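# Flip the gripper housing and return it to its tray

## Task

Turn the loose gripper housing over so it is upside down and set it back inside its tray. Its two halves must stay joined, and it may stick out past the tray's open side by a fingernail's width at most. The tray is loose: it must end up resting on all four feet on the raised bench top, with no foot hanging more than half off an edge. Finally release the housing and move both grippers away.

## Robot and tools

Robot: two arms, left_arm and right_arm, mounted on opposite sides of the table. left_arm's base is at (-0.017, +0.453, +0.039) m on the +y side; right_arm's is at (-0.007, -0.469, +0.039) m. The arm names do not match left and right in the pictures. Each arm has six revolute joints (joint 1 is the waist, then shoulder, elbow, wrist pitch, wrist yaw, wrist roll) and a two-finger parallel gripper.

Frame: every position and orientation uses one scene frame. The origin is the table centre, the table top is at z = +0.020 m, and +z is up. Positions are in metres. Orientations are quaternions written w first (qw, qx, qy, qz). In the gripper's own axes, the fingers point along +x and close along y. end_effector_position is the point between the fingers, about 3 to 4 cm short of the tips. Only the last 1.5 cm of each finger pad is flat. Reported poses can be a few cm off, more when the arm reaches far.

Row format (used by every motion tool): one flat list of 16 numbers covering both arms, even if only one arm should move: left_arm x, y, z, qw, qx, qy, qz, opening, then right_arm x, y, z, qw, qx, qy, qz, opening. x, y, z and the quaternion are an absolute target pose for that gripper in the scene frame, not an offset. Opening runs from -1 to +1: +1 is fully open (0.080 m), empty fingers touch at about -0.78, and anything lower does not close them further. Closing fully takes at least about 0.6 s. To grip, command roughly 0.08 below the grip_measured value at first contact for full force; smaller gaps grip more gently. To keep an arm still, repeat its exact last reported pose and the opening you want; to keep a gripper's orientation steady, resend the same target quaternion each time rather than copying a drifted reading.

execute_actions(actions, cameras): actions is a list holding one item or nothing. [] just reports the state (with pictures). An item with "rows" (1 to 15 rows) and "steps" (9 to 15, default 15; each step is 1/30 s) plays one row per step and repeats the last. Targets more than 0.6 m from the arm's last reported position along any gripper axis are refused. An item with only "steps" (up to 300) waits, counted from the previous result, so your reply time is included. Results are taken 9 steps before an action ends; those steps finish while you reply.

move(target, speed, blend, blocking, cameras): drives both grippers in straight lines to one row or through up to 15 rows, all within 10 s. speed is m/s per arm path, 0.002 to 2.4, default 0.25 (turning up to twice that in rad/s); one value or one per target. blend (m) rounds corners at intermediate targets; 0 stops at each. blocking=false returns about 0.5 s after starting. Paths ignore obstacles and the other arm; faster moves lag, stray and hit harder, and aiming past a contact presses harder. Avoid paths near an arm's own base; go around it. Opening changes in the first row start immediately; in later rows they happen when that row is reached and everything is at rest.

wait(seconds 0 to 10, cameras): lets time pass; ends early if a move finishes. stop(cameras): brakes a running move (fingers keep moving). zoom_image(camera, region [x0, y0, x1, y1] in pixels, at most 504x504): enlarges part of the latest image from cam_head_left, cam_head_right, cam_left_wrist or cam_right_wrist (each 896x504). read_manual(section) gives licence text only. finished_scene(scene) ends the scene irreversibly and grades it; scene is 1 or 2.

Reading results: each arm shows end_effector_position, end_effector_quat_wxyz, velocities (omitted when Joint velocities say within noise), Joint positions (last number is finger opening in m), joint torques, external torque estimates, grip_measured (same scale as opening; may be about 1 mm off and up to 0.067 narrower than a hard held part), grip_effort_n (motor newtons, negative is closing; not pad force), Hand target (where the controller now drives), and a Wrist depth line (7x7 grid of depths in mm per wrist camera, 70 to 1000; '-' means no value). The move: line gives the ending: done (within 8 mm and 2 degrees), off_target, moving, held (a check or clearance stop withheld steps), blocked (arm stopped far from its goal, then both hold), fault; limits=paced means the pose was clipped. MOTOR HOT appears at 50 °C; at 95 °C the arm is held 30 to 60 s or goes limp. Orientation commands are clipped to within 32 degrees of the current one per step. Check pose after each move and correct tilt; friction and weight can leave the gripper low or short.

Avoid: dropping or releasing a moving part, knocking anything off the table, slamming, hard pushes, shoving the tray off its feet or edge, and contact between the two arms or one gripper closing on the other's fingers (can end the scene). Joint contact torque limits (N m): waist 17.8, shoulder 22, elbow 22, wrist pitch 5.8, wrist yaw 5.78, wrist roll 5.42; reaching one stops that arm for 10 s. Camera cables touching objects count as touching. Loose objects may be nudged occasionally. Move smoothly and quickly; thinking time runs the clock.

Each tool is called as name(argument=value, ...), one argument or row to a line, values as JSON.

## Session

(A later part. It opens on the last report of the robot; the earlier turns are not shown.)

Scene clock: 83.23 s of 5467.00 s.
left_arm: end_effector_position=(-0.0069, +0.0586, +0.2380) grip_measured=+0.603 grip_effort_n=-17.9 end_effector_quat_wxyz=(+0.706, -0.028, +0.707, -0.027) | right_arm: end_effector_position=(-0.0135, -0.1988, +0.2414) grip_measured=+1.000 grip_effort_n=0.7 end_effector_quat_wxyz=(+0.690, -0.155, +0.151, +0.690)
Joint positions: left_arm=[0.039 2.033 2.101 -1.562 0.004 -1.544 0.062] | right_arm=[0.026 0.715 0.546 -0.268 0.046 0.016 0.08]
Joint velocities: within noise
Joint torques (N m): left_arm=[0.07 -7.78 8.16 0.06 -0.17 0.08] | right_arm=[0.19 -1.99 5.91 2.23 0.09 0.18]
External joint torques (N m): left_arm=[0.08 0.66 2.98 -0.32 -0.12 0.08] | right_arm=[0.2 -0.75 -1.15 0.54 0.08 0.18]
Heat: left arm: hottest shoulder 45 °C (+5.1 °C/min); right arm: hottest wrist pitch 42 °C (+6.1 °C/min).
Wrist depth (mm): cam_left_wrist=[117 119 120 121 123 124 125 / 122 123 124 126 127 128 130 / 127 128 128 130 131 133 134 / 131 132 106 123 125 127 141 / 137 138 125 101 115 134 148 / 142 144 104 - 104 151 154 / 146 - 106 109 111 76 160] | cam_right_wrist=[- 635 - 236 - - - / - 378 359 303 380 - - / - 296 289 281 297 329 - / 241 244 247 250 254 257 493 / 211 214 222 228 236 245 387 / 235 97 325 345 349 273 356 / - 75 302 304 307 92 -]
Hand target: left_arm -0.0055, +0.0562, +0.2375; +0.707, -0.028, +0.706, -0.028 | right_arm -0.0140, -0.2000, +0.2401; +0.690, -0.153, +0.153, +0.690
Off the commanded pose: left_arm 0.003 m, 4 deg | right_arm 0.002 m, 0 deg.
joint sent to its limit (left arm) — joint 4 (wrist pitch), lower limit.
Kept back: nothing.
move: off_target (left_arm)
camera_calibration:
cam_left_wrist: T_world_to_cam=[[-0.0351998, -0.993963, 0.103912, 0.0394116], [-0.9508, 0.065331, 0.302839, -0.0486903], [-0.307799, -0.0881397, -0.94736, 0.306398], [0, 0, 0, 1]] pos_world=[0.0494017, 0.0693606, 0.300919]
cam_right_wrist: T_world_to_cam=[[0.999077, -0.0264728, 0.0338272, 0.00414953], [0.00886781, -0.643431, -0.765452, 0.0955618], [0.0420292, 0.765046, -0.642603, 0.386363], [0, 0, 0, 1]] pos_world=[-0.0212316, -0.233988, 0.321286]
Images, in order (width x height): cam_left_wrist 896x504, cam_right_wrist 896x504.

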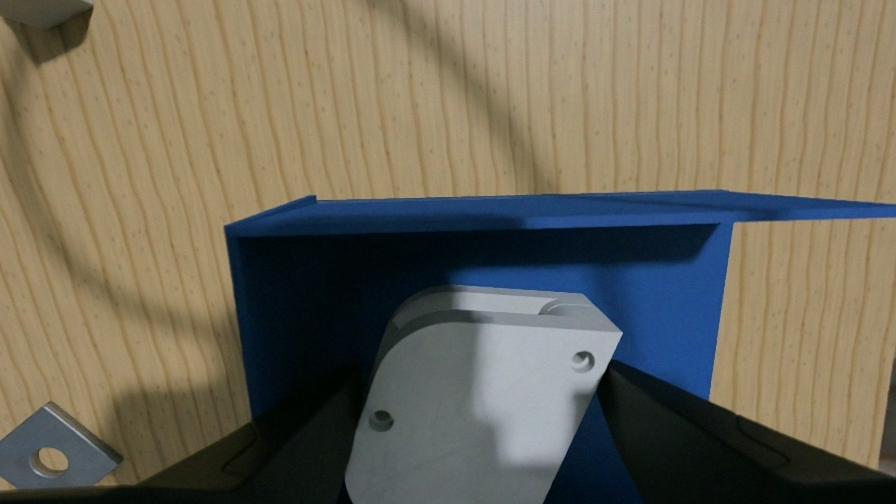

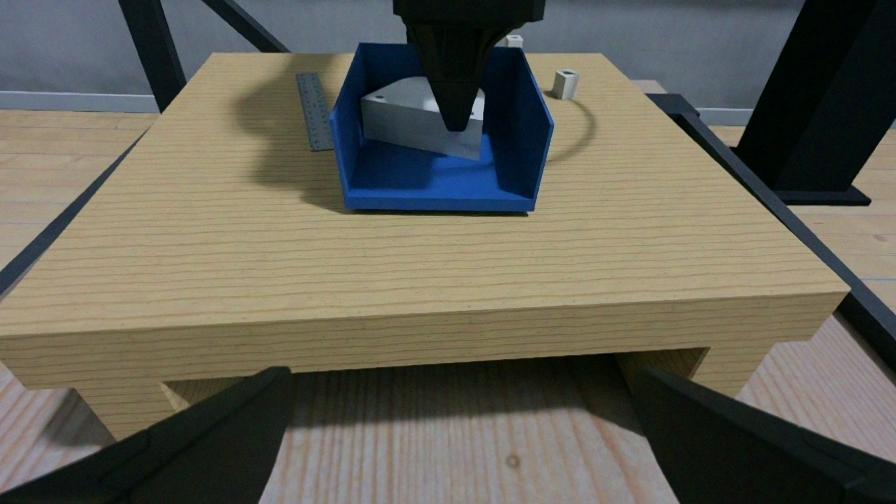

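move(
  target=[
    [-0.0055,0.048,0.236,0.7071,0,0.7071,0,0.6,-0.014,-0.20,0.24,0.690,-0.153,0.153,0.690,1],
    [-0.0055,0.034,0.226,0.7071,0,0.7071,0,0.6,-0.014,-0.20,0.24,0.690,-0.153,0.153,0.690,1],
  ],
  speed=0.04,
  cameras=["cam_left_wrist","cam_right_wrist"],
)

zoom_image(
  camera="cam_right_wrist",
  region=[320, 20, 580, 220],
)

Scene clock: 87.23 s of 5467.00 s.
left_arm: end_effector_position=(-0.0063, +0.0366, +0.2260) grip_measured=+0.603 grip_effort_n=-17.9 end_effector_quat_wxyz=(+0.706, -0.028, +0.707, -0.028) end_effector_velocity=(-0.002, -0.001, +0.005) end_effector_angular_velocity=(-0.012, +0.009, +0.019) | right_arm: end_effector_position=(-0.0135, -0.1988, +0.2414) grip_measured=+1.000 grip_effort_n=1.2 end_effector_quat_wxyz=(+0.690, -0.155, +0.151, +0.690)
Joint positions: left_arm=[0.039 2.128 2.198 -1.562 0.004 -1.544 0.062] | right_arm=[0.026 0.715 0.546 -0.268 0.046 0.016 0.08]
Joint velocities: left_arm=[-0.002 -0.002 0.017 -0.007 0.007 -0.022 0] | right_arm=[within noise]
Joint torques (N m): left_arm=[-0.18 -8.36 8.24 0.09 -0.17 0.02] | right_arm=[0.15 -1.97 5.91 2.23 0.09 0.18]
External joint torques (N m): left_arm=[-0.17 0.6 3.11 -0.3 -0.13 0.01] | right_arm=[0.16 -0.73 -1.09 0.57 0.08 0.18]
Heat: left arm: hottest shoulder 45 °C (+4.1 °C/min); right arm: hottest wrist pitch 43 °C (+6.1 °C/min).
Wrist depth (mm): cam_left_wrist=[106 107 108 109 110 111 112 / 110 111 112 113 114 115 117 / 114 115 116 116 118 119 122 / - 90 109 110 111 126 128 / - 96 113 112 113 129 133 / - 90 106 88 90 135 139 / - - 91 93 94 76 -] | cam_right_wrist=[- 639 - 176 - - - / - 376 360 256 381 - - / - 295 289 278 300 329 - / 242 243 247 251 253 257 491 / 211 214 221 227 235 245 388 / 235 97 326 344 347 273 357 / - 75 303 305 307 92 -]
Hand target: left_arm -0.0055, +0.0342, +0.2256; +0.707, -0.029, +0.706, -0.028 | right_arm -0.0140, -0.2000, +0.2400; +0.690, -0.153, +0.153, +0.690
Off the commanded pose: left_arm 0.003 m, 5 deg | right_arm 0.002 m, 0 deg.
joint sent to its limit (left arm) — joint 4 (wrist pitch), lower limit.
Kept back: nothing.
move: off_target (left_arm)
camera_calibration:
cam_left_wrist: T_world_to_cam=[[-0.0352328, -0.993843, 0.105048, 0.0185656], [-0.950828, 0.0656998, 0.302671, -0.0430533], [-0.307709, -0.0892184, -0.947288, 0.293407], [0, 0, 0, 1]] pos_world=[0.050002, 0.0474572, 0.289022]
cam_right_wrist: T_world_to_cam=[[0.999077, -0.0264728, 0.0338272, 0.00414953], [0.00886781, -0.643431, -0.765452, 0.0955618], [0.0420292, 0.765046, -0.642603, 0.386363], [0, 0, 0, 1]] pos_world=[-0.0212316, -0.233988, 0.321286]
Images, in order (width x height): cam_left_wrist 896x504, cam_right_wrist 896x504.

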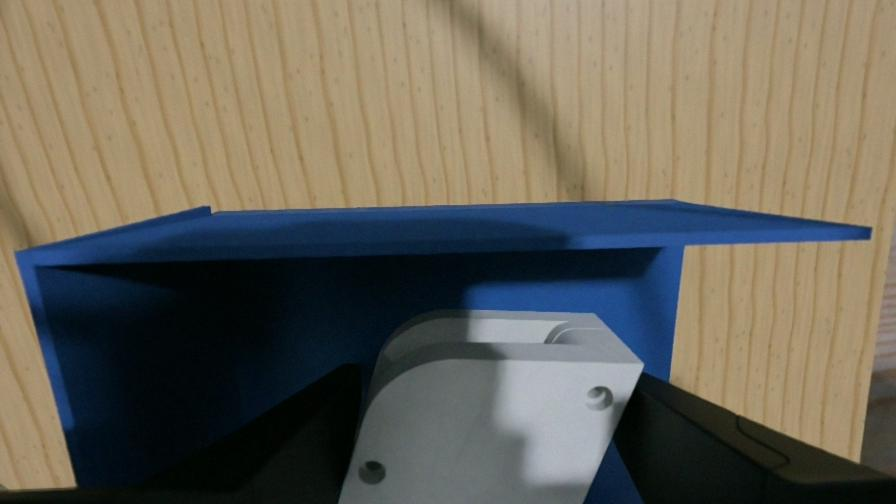

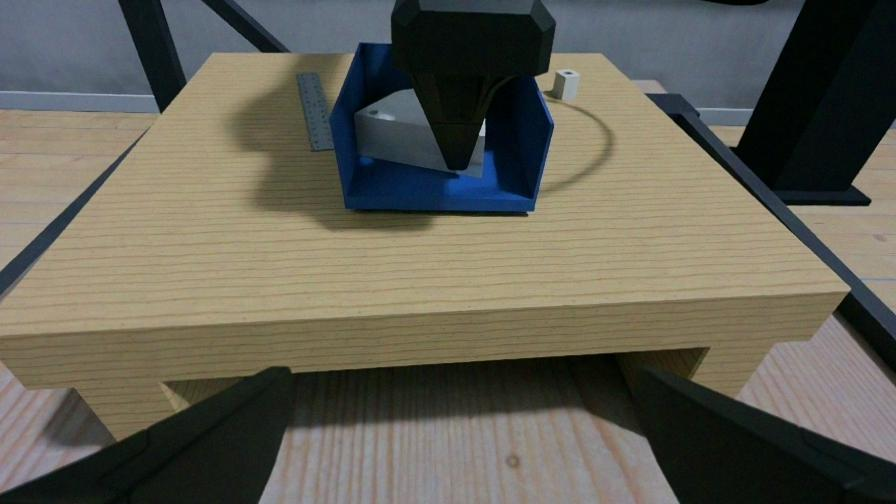

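Scaled by 1.938 from the camera's 896x504 image, which has a finer 1280x720 frame.

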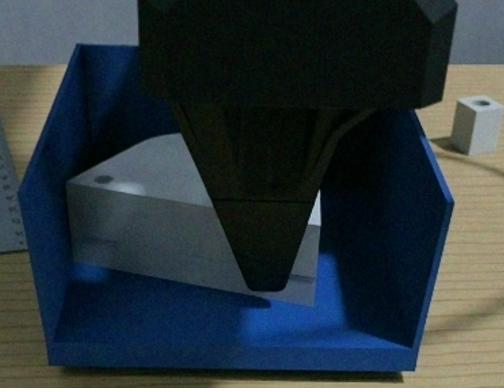

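move(
  target=[
    [-0.0055,0.041,0.226,0.7071,0,0.7071,0,0.6,-0.014,-0.20,0.24,0.690,-0.153,0.153,0.690,1],
    [-0.0255,0.041,0.226,0.7071,0,0.7071,0,0.6,-0.014,-0.20,0.24,0.690,-0.153,0.153,0.690,1],
    [-0.0255,0.012,0.222,0.7071,0,0.7071,0,0.6,-0.014,-0.20,0.24,0.690,-0.153,0.153,0.690,1],
  ],
  speed=0.05,
  cameras=["cam_left_wrist","cam_right_wrist"],
)

zoom_image(
  camera="cam_right_wrist",
  region=[320, 20, 580, 220],
)

Scene clock: 92.43 s of 5467.00 s.
left_arm: end_effector_position=(-0.0259, +0.0146, +0.2237) grip_measured=+0.603 grip_effort_n=-17.9 end_effector_quat_wxyz=(+0.704, -0.039, +0.708, -0.042) | right_arm: end_effector_position=(-0.0135, -0.1988, +0.2414) grip_measured=+1.000 grip_effort_n=0.7 end_effector_quat_wxyz=(+0.690, -0.155, +0.151, +0.690)
Joint positions: left_arm=[-0.008 2.206 2.311 -1.562 0.002 -1.585 0.062] | right_arm=[0.026 0.715 0.546 -0.268 0.046 0.016 0.08]
Joint velocities: within noise
Joint torques (N m): left_arm=[-0.36 -8.7 8.2 0.14 -0.18 -0.18] | right_arm=[0.2 -2 5.89 2.23 0.1 0.18]
External joint torques (N m): left_arm=[-0.37 0.74 3.03 -0.3 -0.13 -0.18] | right_arm=[0.2 -0.76 -1.16 0.55 0.09 0.18]
Heat: left arm: hottest shoulder 46 °C (+5.0 °C/min); right arm: hottest wrist pitch 43 °C (+5.0 °C/min).
Wrist depth (mm): cam_left_wrist=[- 102 104 106 108 110 114 / - 104 106 - 102 116 255 / 96 97 99 102 105 119 266 / 96 102 103 103 81 125 278 / - 106 107 81 - 130 291 / 104 109 109 85 87 135 306 / - - 86 90 91 76 319] | cam_right_wrist=[- 632 453 157 - - - / - 375 360 222 382 - - / - 297 286 266 298 328 - / 242 243 247 249 254 257 491 / 211 214 222 227 235 246 388 / 235 97 324 345 348 273 359 / - 75 302 303 305 92 -]
Hand target: left_arm -0.0255, +0.0123, +0.2215; +0.705, -0.039, +0.707, -0.039 | right_arm -0.0140, -0.2000, +0.2400; +0.690, -0.153, +0.153, +0.690
Off the commanded pose: left_arm 0.003 m, 7 deg | right_arm 0.002 m, 0 deg.
joint sent to its limit (left arm) — joint 4 (wrist pitch), lower limit.
Kept back: nothing.
move: off_target (left_arm)
camera_calibration:
cam_left_wrist: T_world_to_cam=[[-0.0398954, -0.989316, 0.140222, -0.0118106], [-0.949639, 0.0811911, 0.302645, -0.0597422], [-0.310796, -0.121086, -0.942732, 0.282456], [0, 0, 0, 1]] pos_world=[0.0305815, 0.0273677, 0.286017]
cam_right_wrist: T_world_to_cam=[[0.999077, -0.0264728, 0.0338272, 0.00414953], [0.00886781, -0.643431, -0.765452, 0.0955618], [0.0420292, 0.765046, -0.642603, 0.386363], [0, 0, 0, 1]] pos_world=[-0.0212316, -0.233988, 0.321286]
Images, in order (width x height): cam_left_wrist 896x504, cam_right_wrist 896x504.

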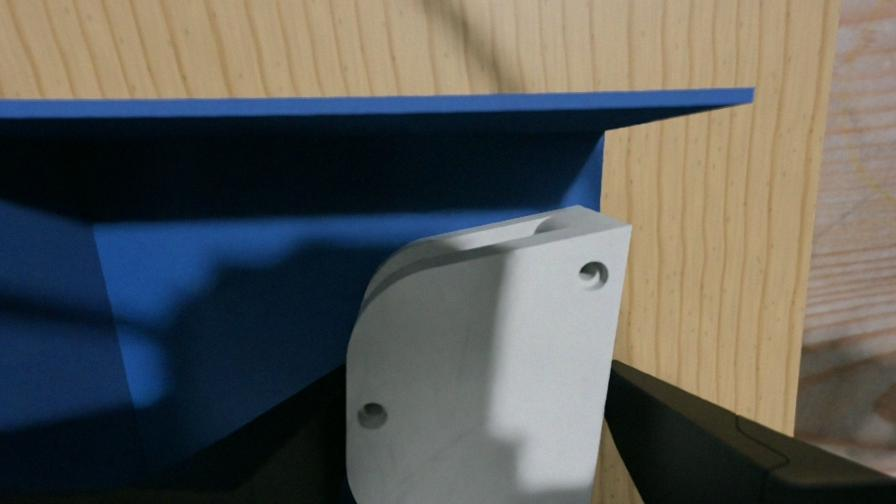

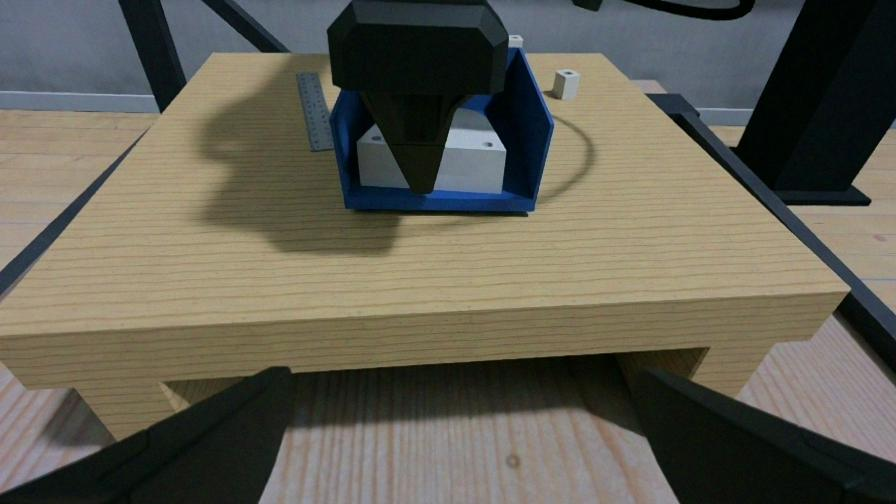

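Scaled by 1.938 from the camera's 896x504 image, which has a finer 1280x720 frame.

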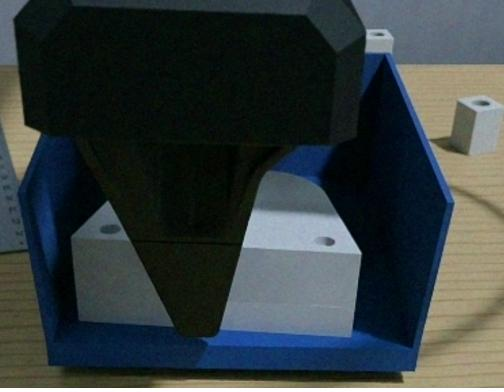

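move(
  target=[
    [-0.0255,-0.0145,0.222,0.7071,0,0.7071,0,0.6,-0.014,-0.20,0.24,0.690,-0.153,0.153,0.690,1],
  ],
  speed=0.05,
  cameras=["cam_left_wrist","cam_right_wrist"],
)

zoom_image(
  camera="cam_right_wrist",
  region=[320, 20, 580, 220],
)

Scene clock: 94.50 s of 5467.00 s.
left_arm: end_effector_position=(-0.0264, -0.0097, +0.2270) grip_measured=+0.603 grip_effort_n=-17.9 end_effector_quat_wxyz=(+0.701, -0.073, +0.705, -0.076) | right_arm: end_effector_position=(-0.0135, -0.1988, +0.2414) grip_measured=+1.000 grip_effort_n=0.7 end_effector_quat_wxyz=(+0.690, -0.155, +0.151, +0.690)
Joint positions: left_arm=[-0.008 2.228 2.348 -1.479 0.002 -1.585 0.062] | right_arm=[0.026 0.715 0.546 -0.268 0.046 0.016 0.08]
Joint velocities: within noise
Joint torques (N m): left_arm=[0.08 -8.23 7.82 0.78 -0.13 -0.16] | right_arm=[0.16 -1.97 5.91 2.22 0.09 0.19]
External joint torques (N m): left_arm=[0.09 1.6 2.5 0.21 -0.08 -0.18] | right_arm=[0.15 -0.71 -1.2 0.52 0.09 0.19]
Heat: left arm: hottest shoulder 46 °C (+4.0 °C/min); right arm: hottest wrist pitch 43 °C (+5.0 °C/min).
Wrist depth (mm): cam_left_wrist=[97 99 103 108 114 261 274 / - - 104 109 119 269 288 / 92 94 99 103 121 280 302 / - 98 102 82 87 294 315 / 98 103 105 - - 310 332 / 102 106 108 87 93 324 349 / - - 83 93 96 76 -] | cam_right_wrist=[- 632 141 139 - - - / - 376 359 197 381 - - / - 295 287 239 299 328 - / 240 244 247 249 253 259 491 / 211 214 222 227 235 246 385 / 234 97 325 346 347 274 358 / - 75 301 306 307 92 -]
Hand target: left_arm -0.0255, -0.0137, +0.2215; +0.702, -0.073, +0.705, -0.073 | right_arm -0.0140, -0.2000, +0.2400; +0.690, -0.153, +0.153, +0.690
Off the commanded pose: left_arm 0.007 m, 12 deg | right_arm 0.002 m, 0 deg.
joint sent to its limit (left arm) — joint 3 (elbow), upper limit, where the elbow is as straight as it goes.
Kept back: nothing.
move: off_target (left_arm)
camera_calibration:
cam_left_wrist: T_world_to_cam=[[-0.0394906, -0.971031, 0.235668, -0.057789], [-0.949074, 0.110228, 0.295142, -0.0572051], [-0.312569, -0.212011, -0.925933, 0.27786], [0, 0, 0, 1]] pos_world=[0.0302764, 0.00909995, 0.287782]
cam_right_wrist: T_world_to_cam=[[0.999077, -0.0264728, 0.0338272, 0.00414953], [0.00886781, -0.643431, -0.765452, 0.0955618], [0.0420292, 0.765046, -0.642603, 0.386363], [0, 0, 0, 1]] pos_world=[-0.0212316, -0.233988, 0.321286]
Images, in order (width x height): cam_left_wrist 896x504, cam_right_wrist 896x504.

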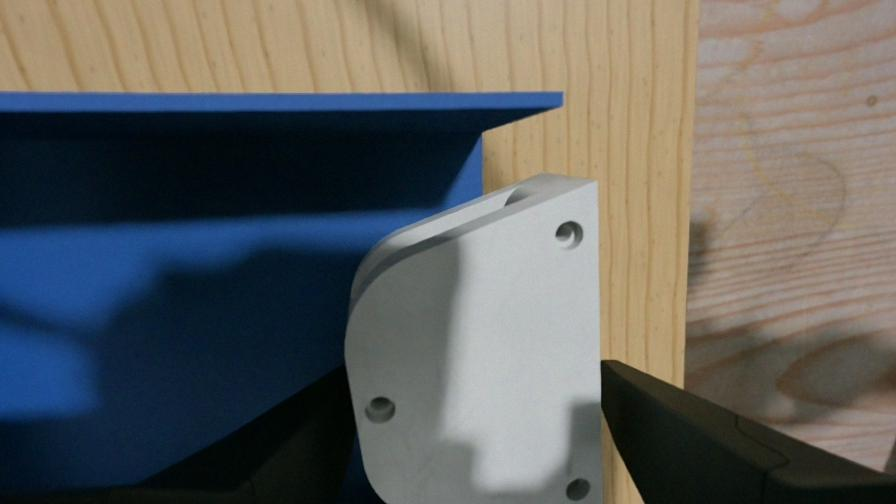

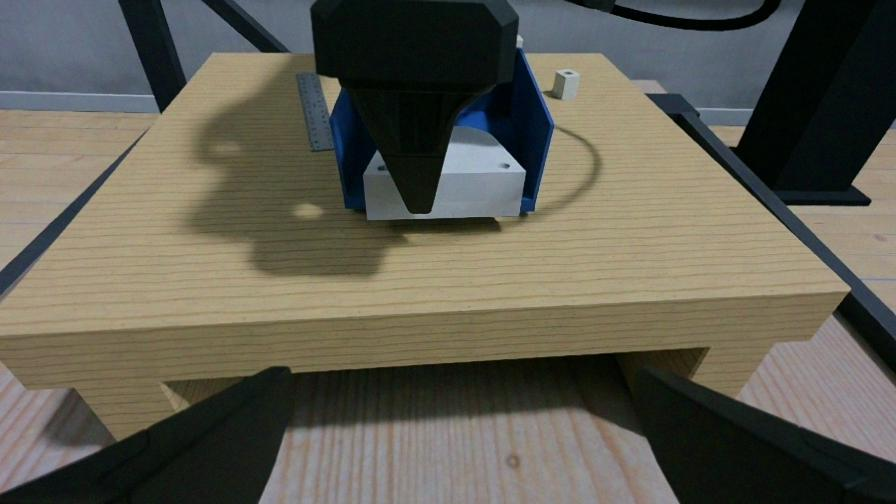

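Scaled by 1.938 from the camera's 896x504 image, which has a finer 1280x720 frame.

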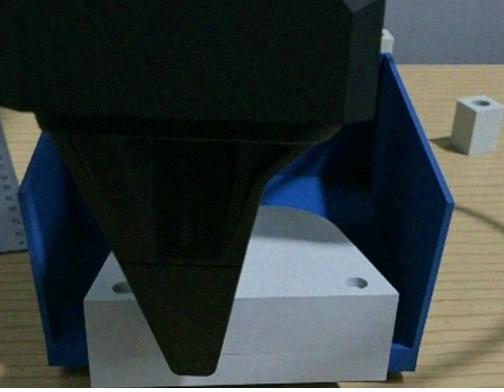

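move(
  target=[
    [-0.0255,-0.0005,0.232,0.702,-0.073,0.705,-0.073,0.6,-0.014,-0.20,0.24,0.690,-0.153,0.153,0.690,1],
    [-0.0255,0.02,0.30,0.702,-0.05,0.705,-0.05,0.6,-0.014,-0.20,0.24,0.690,-0.153,0.153,0.690,1],
    [-0.014,0.205,0.29,0.6645,0.2418,0.2418,-0.6645,1,-0.014,-0.20,0.24,0.690,-0.153,0.153,0.690,1],
    [-0.014,0.195,0.215,0.6645,0.2418,0.2418,-0.6645,1,-0.014,-0.20,0.24,0.690,-0.153,0.153,0.690,1],
  ],
  speed=[0.05,0.15,0.4,0.15],
)

zoom_image(
  camera="cam_head_right",
  region=[340, 170, 500, 310],
)

zoom_image(
  camera="cam_right_wrist",
  region=[320, 20, 580, 240],
)

Scene clock: 101.30 s of 5467.00 s.
left_arm: end_effector_position=(-0.0144, +0.1945, +0.2149) grip_measured=+1.000 grip_effort_n=14.7 end_effector_quat_wxyz=(+0.664, +0.243, +0.245, -0.664) | right_arm: end_effector_position=(-0.0135, -0.1988, +0.2414) grip_measured=+1.000 grip_effort_n=1.2 end_effector_quat_wxyz=(+0.690, -0.155, +0.151, +0.690)
Joint positions: left_arm=[0.032 0.827 0.664 -0.542 0.017 0.011 0.08] | right_arm=[0.026 0.715 0.546 -0.268 0.046 0.016 0.08]
Joint velocities: within noise
Joint torques (N m): left_arm=[0.06 -2.28 7.32 1.48 0.08 0.12] | right_arm=[0.17 -1.98 5.92 2.23 0.1 0.19]
External joint torques (N m): left_arm=[0.08 -0.7 0.87 0.07 0.07 0.12] | right_arm=[0.16 -0.75 -1.07 0.57 0.09 0.19]
Heat: left arm: hottest shoulder 46 °C (+3.0 °C/min); right arm: hottest wrist pitch 43 °C (+4.0 °C/min).
Wrist depth (mm): cam_left_wrist=[- 240 204 192 189 238 - / 206 207 129 192 131 200 205 / 181 181 153 153 148 180 179 / 161 161 161 161 161 160 160 / 145 145 145 145 145 145 145 / 119 135 130 132 132 103 132 / - - 119 121 120 81 -] | cam_right_wrist=[- 634 - 398 - - - / - 376 358 343 379 - - / - 296 288 251 298 327 - / 241 244 246 250 253 258 489 / 211 215 222 227 235 245 385 / 235 97 324 345 347 274 357 / - 75 302 305 306 92 -]
Hand target: left_arm -0.0141, +0.1950, +0.2151; +0.664, +0.242, +0.242, -0.665 | right_arm -0.0140, -0.2000, +0.2400; +0.690, -0.153, +0.153, +0.690
Off the commanded pose: left_arm 0.001 m, 0 deg | right_arm 0.002 m, 0 deg.
Kept back: nothing.
move: done
camera_calibration:
cam_left_wrist: T_world_to_cam=[[-0.999073, 0.0424536, -0.00706081, -0.0149683], [0.0398027, 0.84908, -0.526763, -0.0177081], [-0.0163678, -0.526556, -0.849983, 0.362785], [0, 0, 0, 1]] pos_world=[-0.00831164, 0.206698, 0.298927]
cam_right_wrist: T_world_to_cam=[[0.999077, -0.0264728, 0.0338272, 0.00414953], [0.00886781, -0.643431, -0.765452, 0.0955618], [0.0420292, 0.765046, -0.642603, 0.386363], [0, 0, 0, 1]] pos_world=[-0.0212316, -0.233988, 0.321286]

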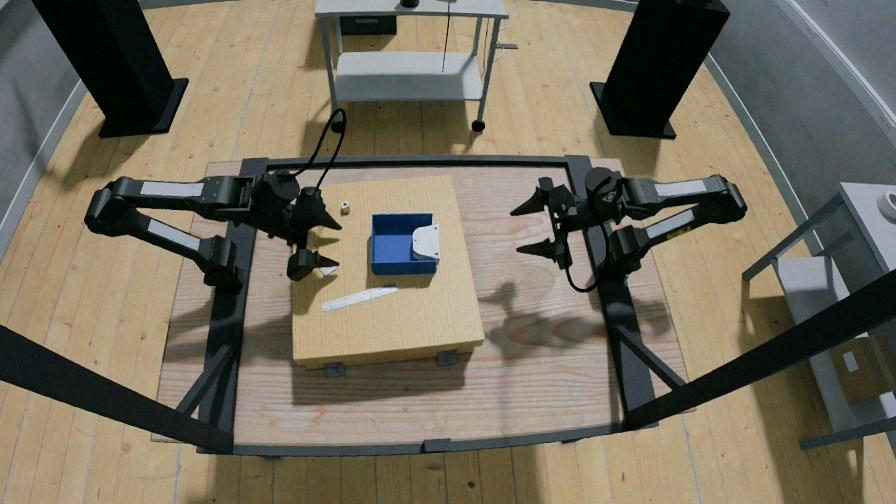

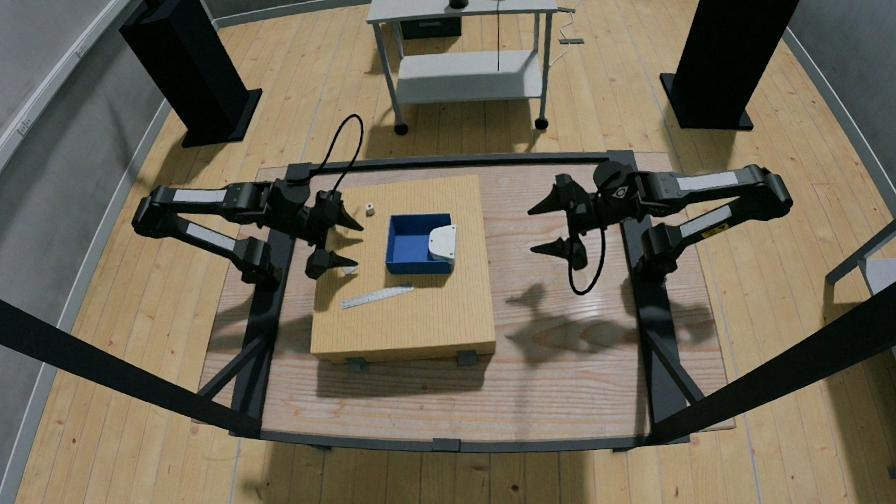

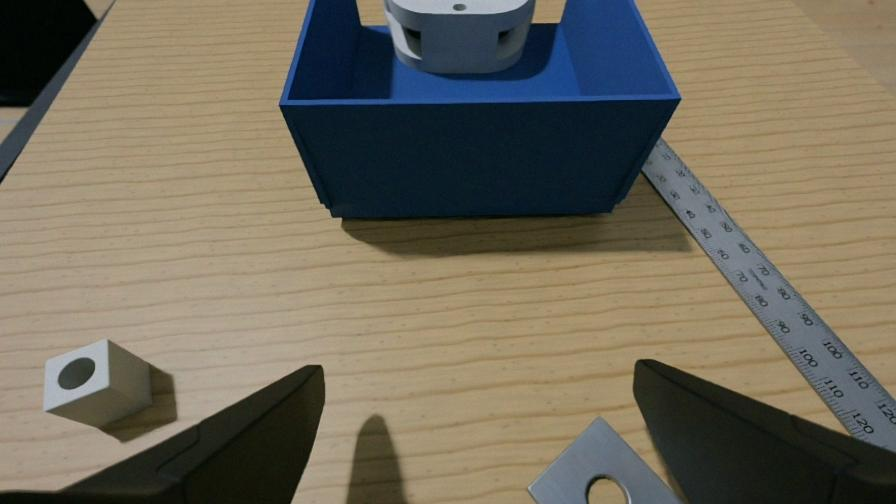

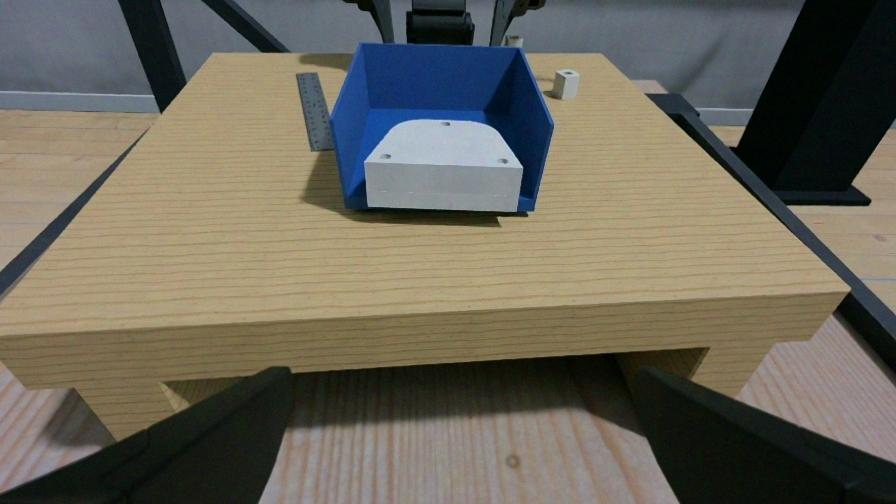

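Scaled by 3.150 from the camera's 896x504 image, which has a finer 1280x720 frame.

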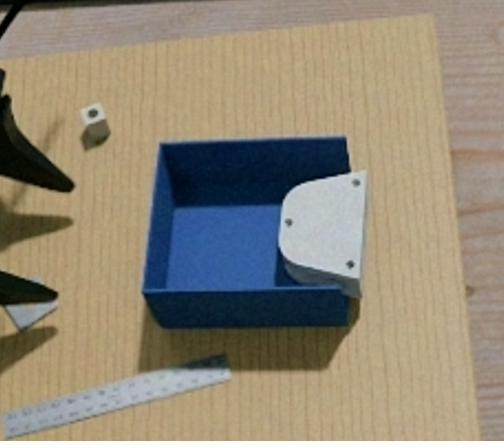

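Scaled by 1.938 from the camera's 896x504 image, which has a finer 1280x720 frame.

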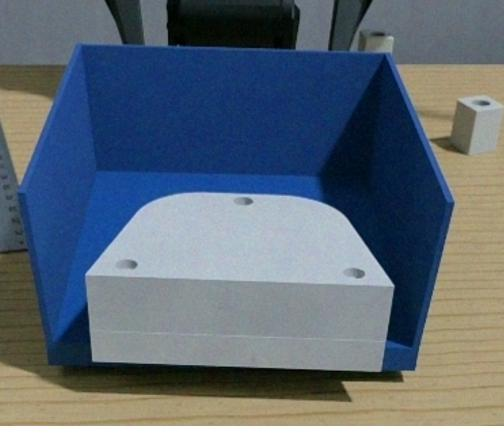

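move(
  target=[
    [-0.014,0.135,0.215,0.6645,0.2418,0.2418,-0.6645,1,-0.014,-0.24,0.25,0.690,-0.153,0.153,0.690,1],
    [-0.014,0.090,0.215,0.6645,0.2418,0.2418,-0.6645,1,-0.014,-0.24,0.25,0.690,-0.153,0.153,0.690,1],
  ],
  speed=[0.12,0.05],
)

zoom_image(
  camera="cam_head_right",
  region=[340, 170, 500, 310],
)

Scene clock: 103.83 s of 5467.00 s.
left_arm: end_effector_position=(-0.0135, +0.0945, +0.2094) grip_measured=+1.000 grip_effort_n=14.7 end_effector_quat_wxyz=(+0.662, +0.247, +0.247, -0.663) | right_arm: end_effector_position=(-0.0136, -0.2396, +0.2451) grip_measured=+1.000 grip_effort_n=0.2 end_effector_quat_wxyz=(+0.689, -0.160, +0.156, +0.689)
Joint positions: left_arm=[0.027 1.285 0.871 -0.3 0.014 0.011 0.08] | right_arm=[0.049 0.512 0.546 -0.485 0.066 0.025 0.08]
Joint velocities: within noise
Joint torques (N m): left_arm=[-0.37 -3.92 9.95 1.45 -0.11 -0.07] | right_arm=[0.18 -0.85 7.28 2.22 0.1 0.19]
External joint torques (N m): left_arm=[-0.37 0.44 3.54 0.05 -0.12 -0.07] | right_arm=[0.2 -0.69 0.43 0.54 0.08 0.18]
Heat: left arm: hottest shoulder 46 °C (+3.0 °C/min); right arm: hottest wrist pitch 43 °C (+4.0 °C/min).
Wrist depth (mm): cam_left_wrist=[467 461 149 152 151 213 484 / 191 191 163 144 162 134 189 / 169 168 141 151 147 114 167 / 151 144 132 135 134 107 149 / 136 133 92 94 95 97 132 / 124 126 119 121 121 103 122 / - - 112 113 113 85 -] | cam_right_wrist=[- 684 457 378 514 - - / - 395 363 351 380 - - / - 298 291 255 304 332 - / 253 249 255 263 270 279 496 / 368 268 374 388 386 331 403 / 340 289 336 348 350 347 363 / - 75 304 307 308 92 -]
Hand target: left_arm -0.0140, +0.0901, +0.2150; +0.665, +0.242, +0.242, -0.664 | right_arm -0.0140, -0.2400, +0.2500; +0.690, -0.153, +0.153, +0.690
Off the commanded pose: left_arm 0.007 m, 1 deg | right_arm 0.005 m, 1 deg.
Kept back: nothing.
move: done
camera_calibration:
cam_left_wrist: T_world_to_cam=[[-0.998966, 0.0445607, -0.00898507, -0.0095744], [0.042746, 0.853601, -0.519171, 0.0623622], [-0.015465, -0.519019, -0.854623, 0.305663], [0, 0, 0, 1]] pos_world=[-0.00750318, 0.105839, 0.293517]
cam_right_wrist: T_world_to_cam=[[0.99904, -0.0256787, 0.0354941, 0.00283165], [0.0100643, -0.654004, -0.756424, 0.0674849], [0.0426372, 0.756055, -0.653118, 0.420349], [0, 0, 0, 1]] pos_world=[-0.0214306, -0.273599, 0.325484]

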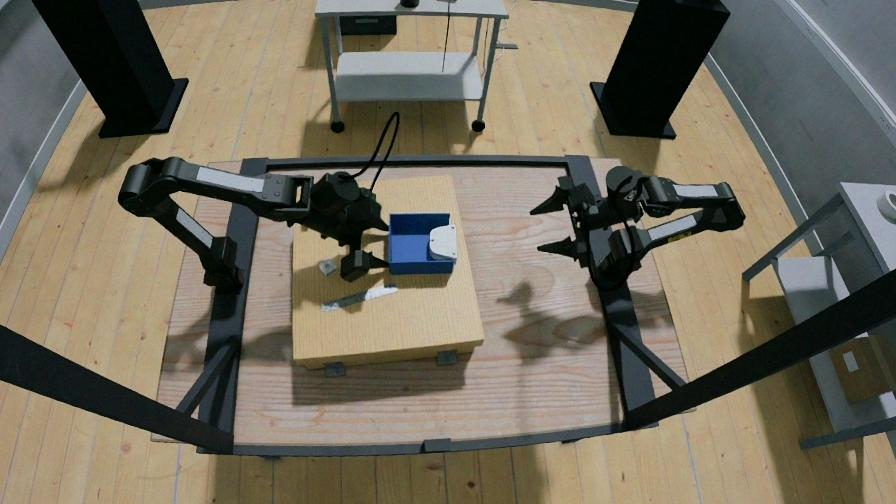

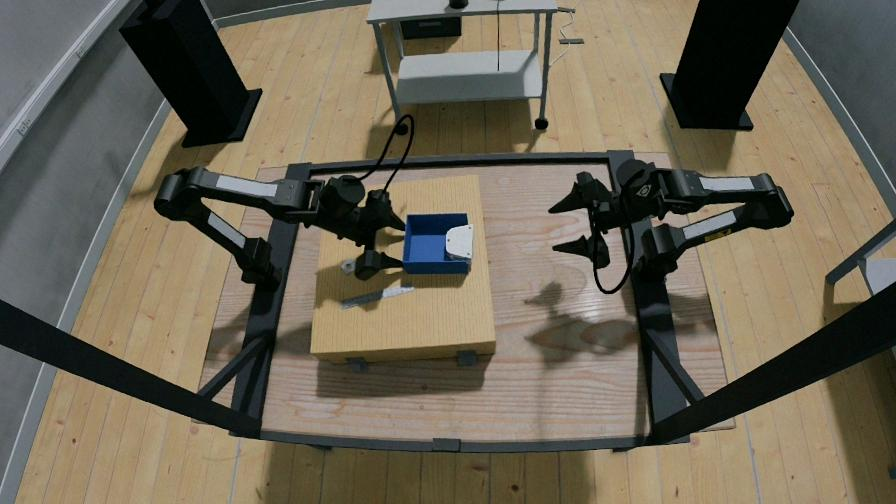

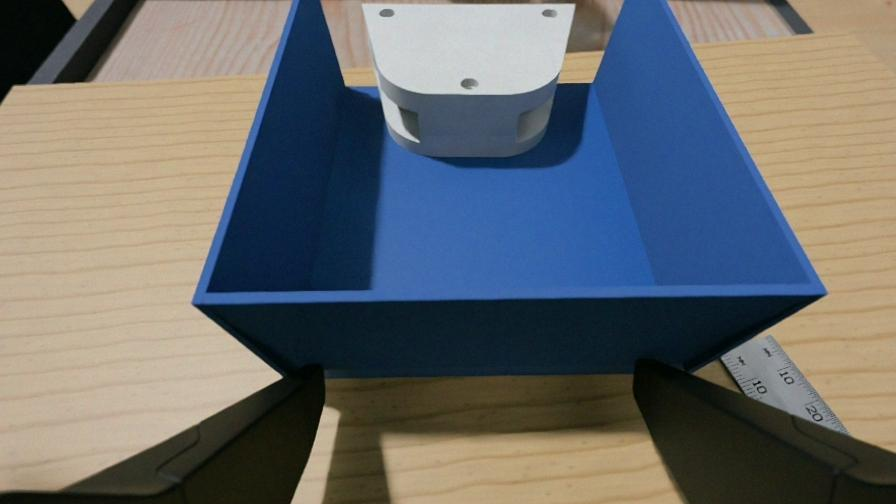

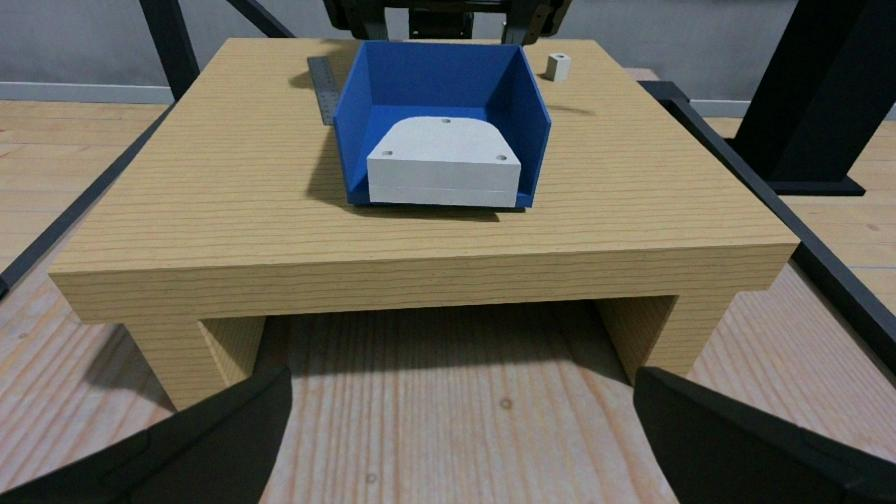

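Scaled by 3.150 from the camera's 896x504 image, which has a finer 1280x720 frame.

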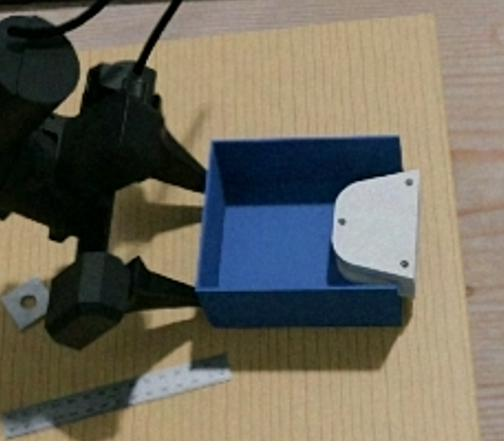

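move(
  target=[
    [-0.014,0.068,0.217,0.6645,0.2418,0.2418,-0.6645,1,-0.014,-0.24,0.25,0.690,-0.153,0.153,0.690,1],
  ],
  speed=[0.04],
)

zoom_image(
  camera="cam_head_right",
  region=[380, 170, 540, 310],
)

zoom_image(
  camera="cam_right_wrist",
  region=[300, 80, 600, 300],
)

Scene clock: 105.07 s of 5467.00 s.
left_arm: end_effector_position=(-0.0134, +0.0727, +0.2109) grip_measured=+1.000 grip_effort_n=14.7 end_effector_quat_wxyz=(+0.662, +0.248, +0.247, -0.663) | right_arm: end_effector_position=(-0.0136, -0.2396, +0.2451) grip_measured=+1.000 grip_effort_n=0.7 end_effector_quat_wxyz=(+0.689, -0.160, +0.156, +0.689)
Joint positions: left_arm=[0.026 1.373 0.944 -0.286 0.013 0.011 0.08] | right_arm=[0.049 0.512 0.546 -0.485 0.066 0.025 0.08]
Joint velocities: within noise
Joint torques (N m): left_arm=[-0.45 -4.43 10.26 1.46 -0.14 -0.08] | right_arm=[0.17 -0.83 7.26 2.22 0.1 0.19]
External joint torques (N m): left_arm=[-0.44 0.5 3.89 0.06 -0.15 -0.08] | right_arm=[0.17 -0.68 0.45 0.55 0.09 0.19]
Heat: left arm: hottest shoulder 45 °C (+1.0 °C/min); right arm: hottest wrist pitch 43 °C (+3.0 °C/min).
Wrist depth (mm): cam_left_wrist=[468 462 149 152 151 442 - / 380 192 163 144 163 134 189 / 169 169 142 151 147 114 167 / 151 145 133 135 135 107 150 / 136 134 92 94 95 96 133 / 125 127 120 122 122 103 122 / - - 112 114 114 86 -] | cam_right_wrist=[- 687 453 495 487 - - / - 396 361 334 381 - - / - 299 291 240 303 333 - / 254 248 255 259 269 278 496 / 366 267 373 387 386 328 403 / 338 289 337 348 351 348 358 / - 75 304 308 309 92 -]
Hand target: left_arm -0.0140, +0.0681, +0.2169; +0.664, +0.242, +0.242, -0.665 | right_arm -0.0140, -0.2400, +0.2500; +0.690, -0.153, +0.153, +0.690
Off the commanded pose: left_arm 0.008 m, 1 deg | right_arm 0.005 m, 1 deg.
Kept back: nothing.
move: done
camera_calibration:
cam_left_wrist: T_world_to_cam=[[-0.998939, 0.0450897, -0.00939853, -0.00850495], [0.0434371, 0.854396, -0.517803, 0.0814138], [-0.0153175, -0.517662, -0.855448, 0.295797], [0, 0, 0, 1]] pos_world=[-0.00750144, 0.0839466, 0.295115]
cam_right_wrist: T_world_to_cam=[[0.99904, -0.0256787, 0.0354941, 0.00283165], [0.0100643, -0.654004, -0.756424, 0.0674849], [0.0426372, 0.756055, -0.653118, 0.420349], [0, 0, 0, 1]] pos_world=[-0.0214306, -0.273599, 0.325484]

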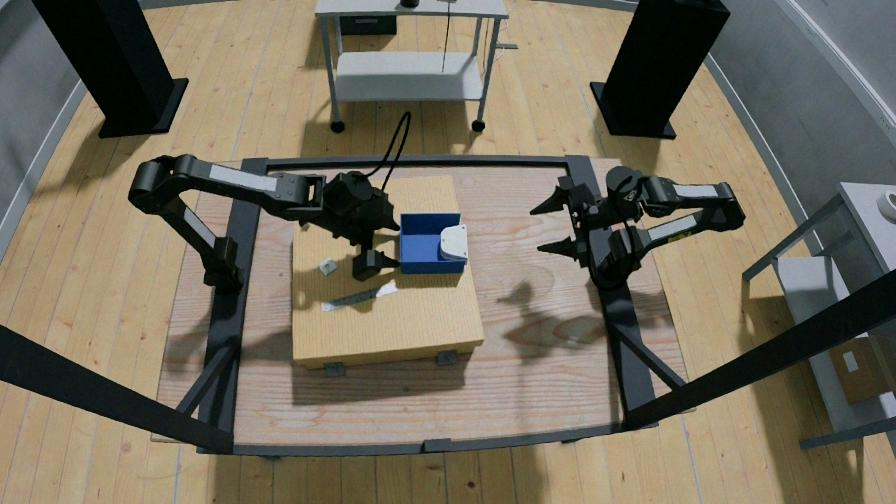

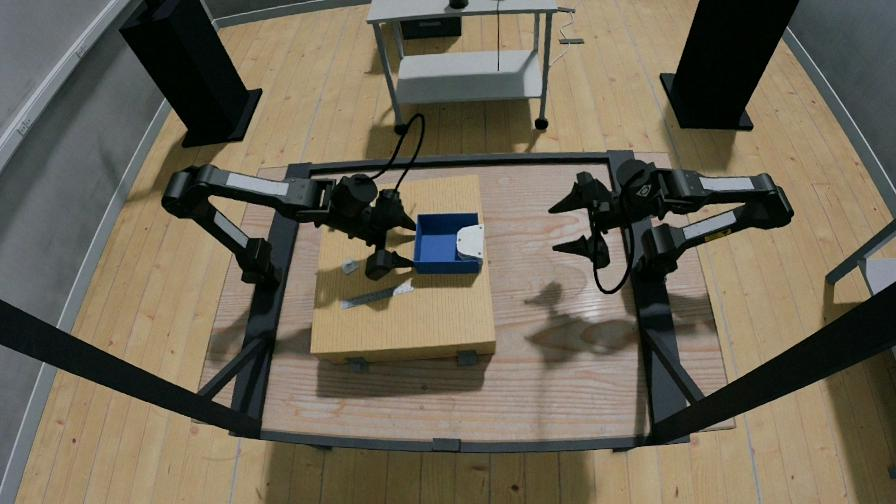

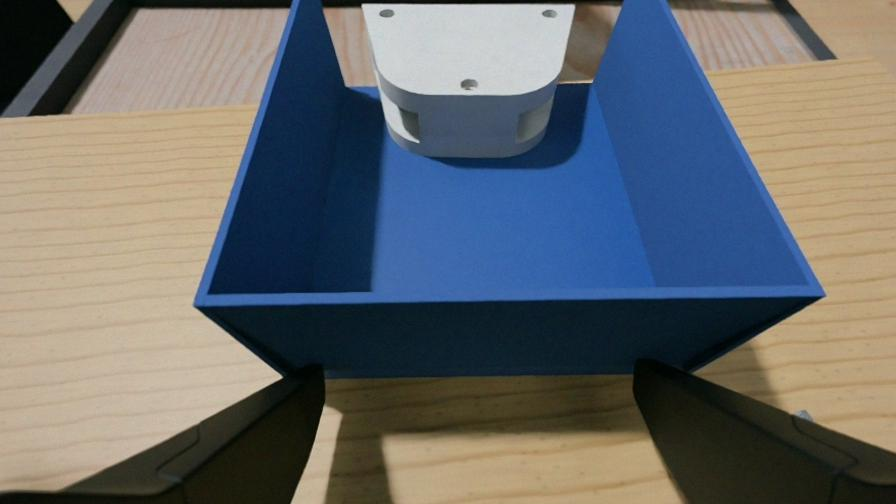

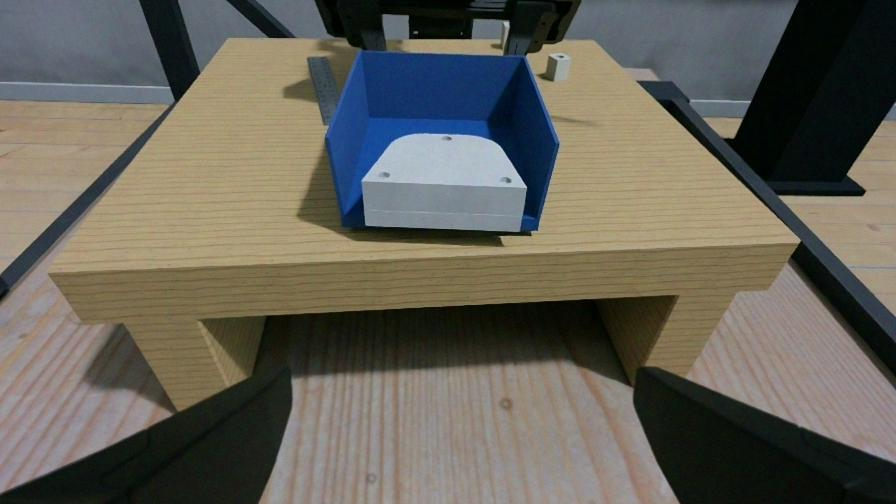

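Scaled by 3.150 from the camera's 896x504 image, which has a finer 1280x720 frame.

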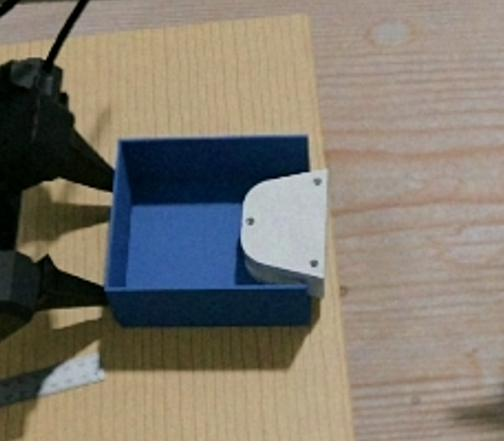

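Scaled by 1.680 from the camera's 896x504 image, which has a finer 1280x720 frame.

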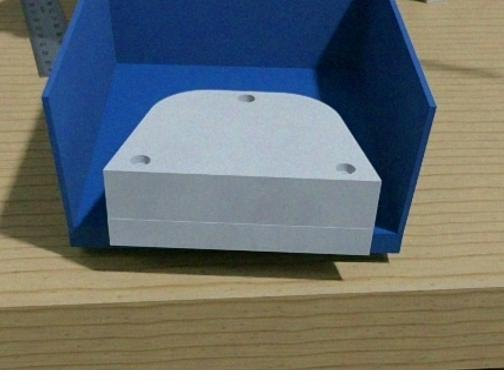

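move(
  target=[
    [-0.014,0.0565,0.218,0.6645,0.2418,0.2418,-0.6645,1,-0.014,-0.24,0.25,0.690,-0.153,0.153,0.690,1],
  ],
  speed=[0.04],
  cameras=["cam_right_wrist","cam_head_right"],
)

zoom_image(
  camera="cam_right_wrist",
  region=[300, 80, 600, 300],
)

Scene clock: 106.73 s of 5467.00 s.
left_arm: end_effector_position=(-0.0133, +0.0612, +0.2121) grip_measured=+1.000 grip_effort_n=14.7 end_effector_quat_wxyz=(+0.662, +0.247, +0.247, -0.663) | right_arm: end_effector_position=(-0.0136, -0.2396, +0.2451) grip_measured=+1.000 grip_effort_n=0.7 end_effector_quat_wxyz=(+0.689, -0.160, +0.156, +0.689)
Joint positions: left_arm=[0.026 1.418 0.985 -0.282 0.012 0.01 0.08] | right_arm=[0.049 0.512 0.546 -0.485 0.066 0.025 0.08]
Joint velocities: within noise
Joint torques (N m): left_arm=[-0.49 -4.71 10.32 1.43 -0.1 -0.14] | right_arm=[0.18 -0.82 7.27 2.22 0.11 0.19]
External joint torques (N m): left_arm=[-0.52 0.53 3.96 0.03 -0.1 -0.14] | right_arm=[0.19 -0.66 0.46 0.56 0.09 0.19]
Heat: left arm: hottest shoulder 45 °C (+1.0 °C/min); right arm: hottest wrist pitch 42 °C (+2.0 °C/min).
Wrist depth (mm): cam_left_wrist=[467 459 150 153 153 446 - / 387 398 146 144 163 134 190 / 170 169 141 152 148 114 168 / 151 149 133 136 136 107 150 / 137 134 92 94 95 96 134 / 125 127 120 123 122 103 123 / - - 113 114 115 86 -] | cam_right_wrist=[- 682 450 366 483 - - / - 394 363 327 382 - - / - 298 290 234 300 332 - / 254 249 252 254 269 279 489 / 367 268 373 389 385 330 402 / 338 97 337 349 350 346 360 / - 75 305 307 309 92 -]
Hand target: left_arm -0.0140, +0.0567, +0.2179; +0.664, +0.242, +0.242, -0.664 | right_arm -0.0140, -0.2400, +0.2500; +0.690, -0.153, +0.153, +0.690
Off the commanded pose: left_arm 0.008 m, 1 deg | right_arm 0.005 m, 1 deg.
Kept back: nothing.
move: done
camera_calibration:
cam_right_wrist: T_world_to_cam=[[0.99904, -0.0256787, 0.0354941, 0.00283165], [0.0100643, -0.654004, -0.756424, 0.0674849], [0.0426372, 0.756055, -0.653118, 0.420349], [0, 0, 0, 1]] pos_world=[-0.0214306, -0.273599, 0.325484]
Images, in order (width x height): cam_head_right 896x504, cam_right_wrist 896x504.

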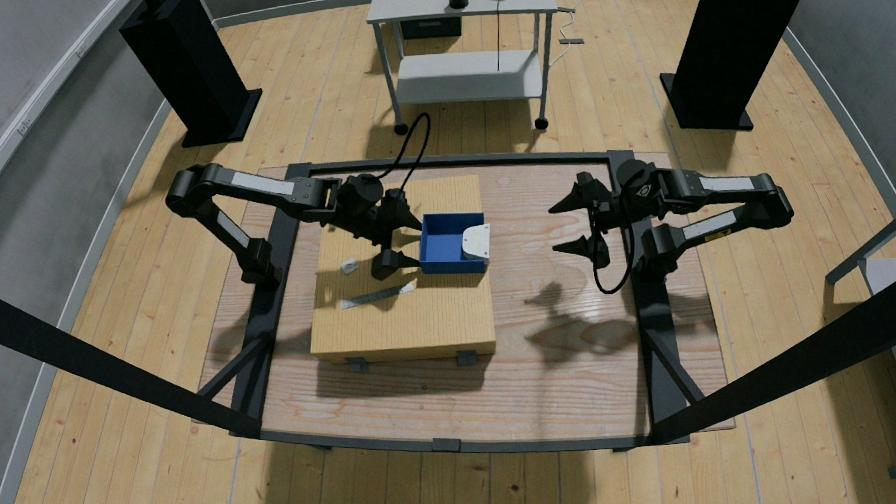

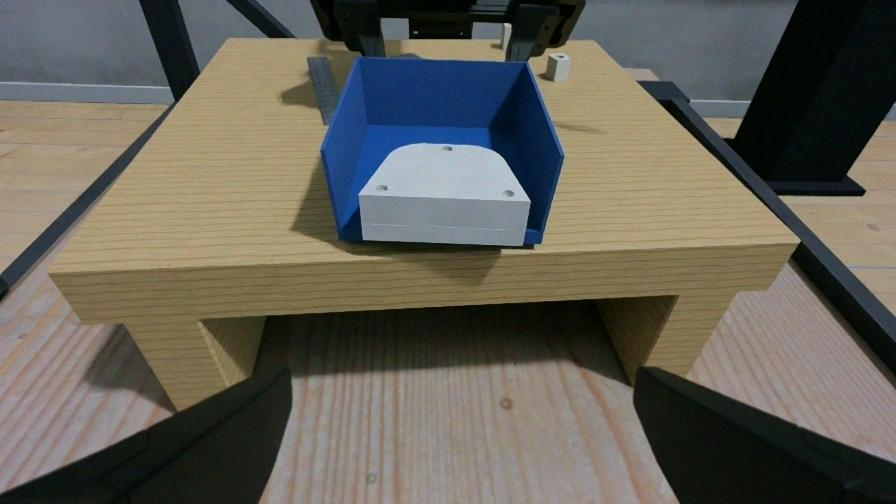

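Scaled by 1.680 from the camera's 896x504 image, which has a finer 1280x720 frame.

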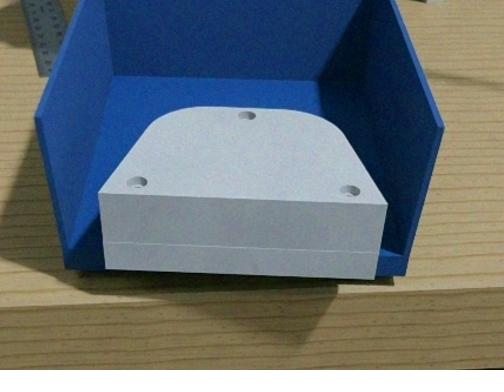

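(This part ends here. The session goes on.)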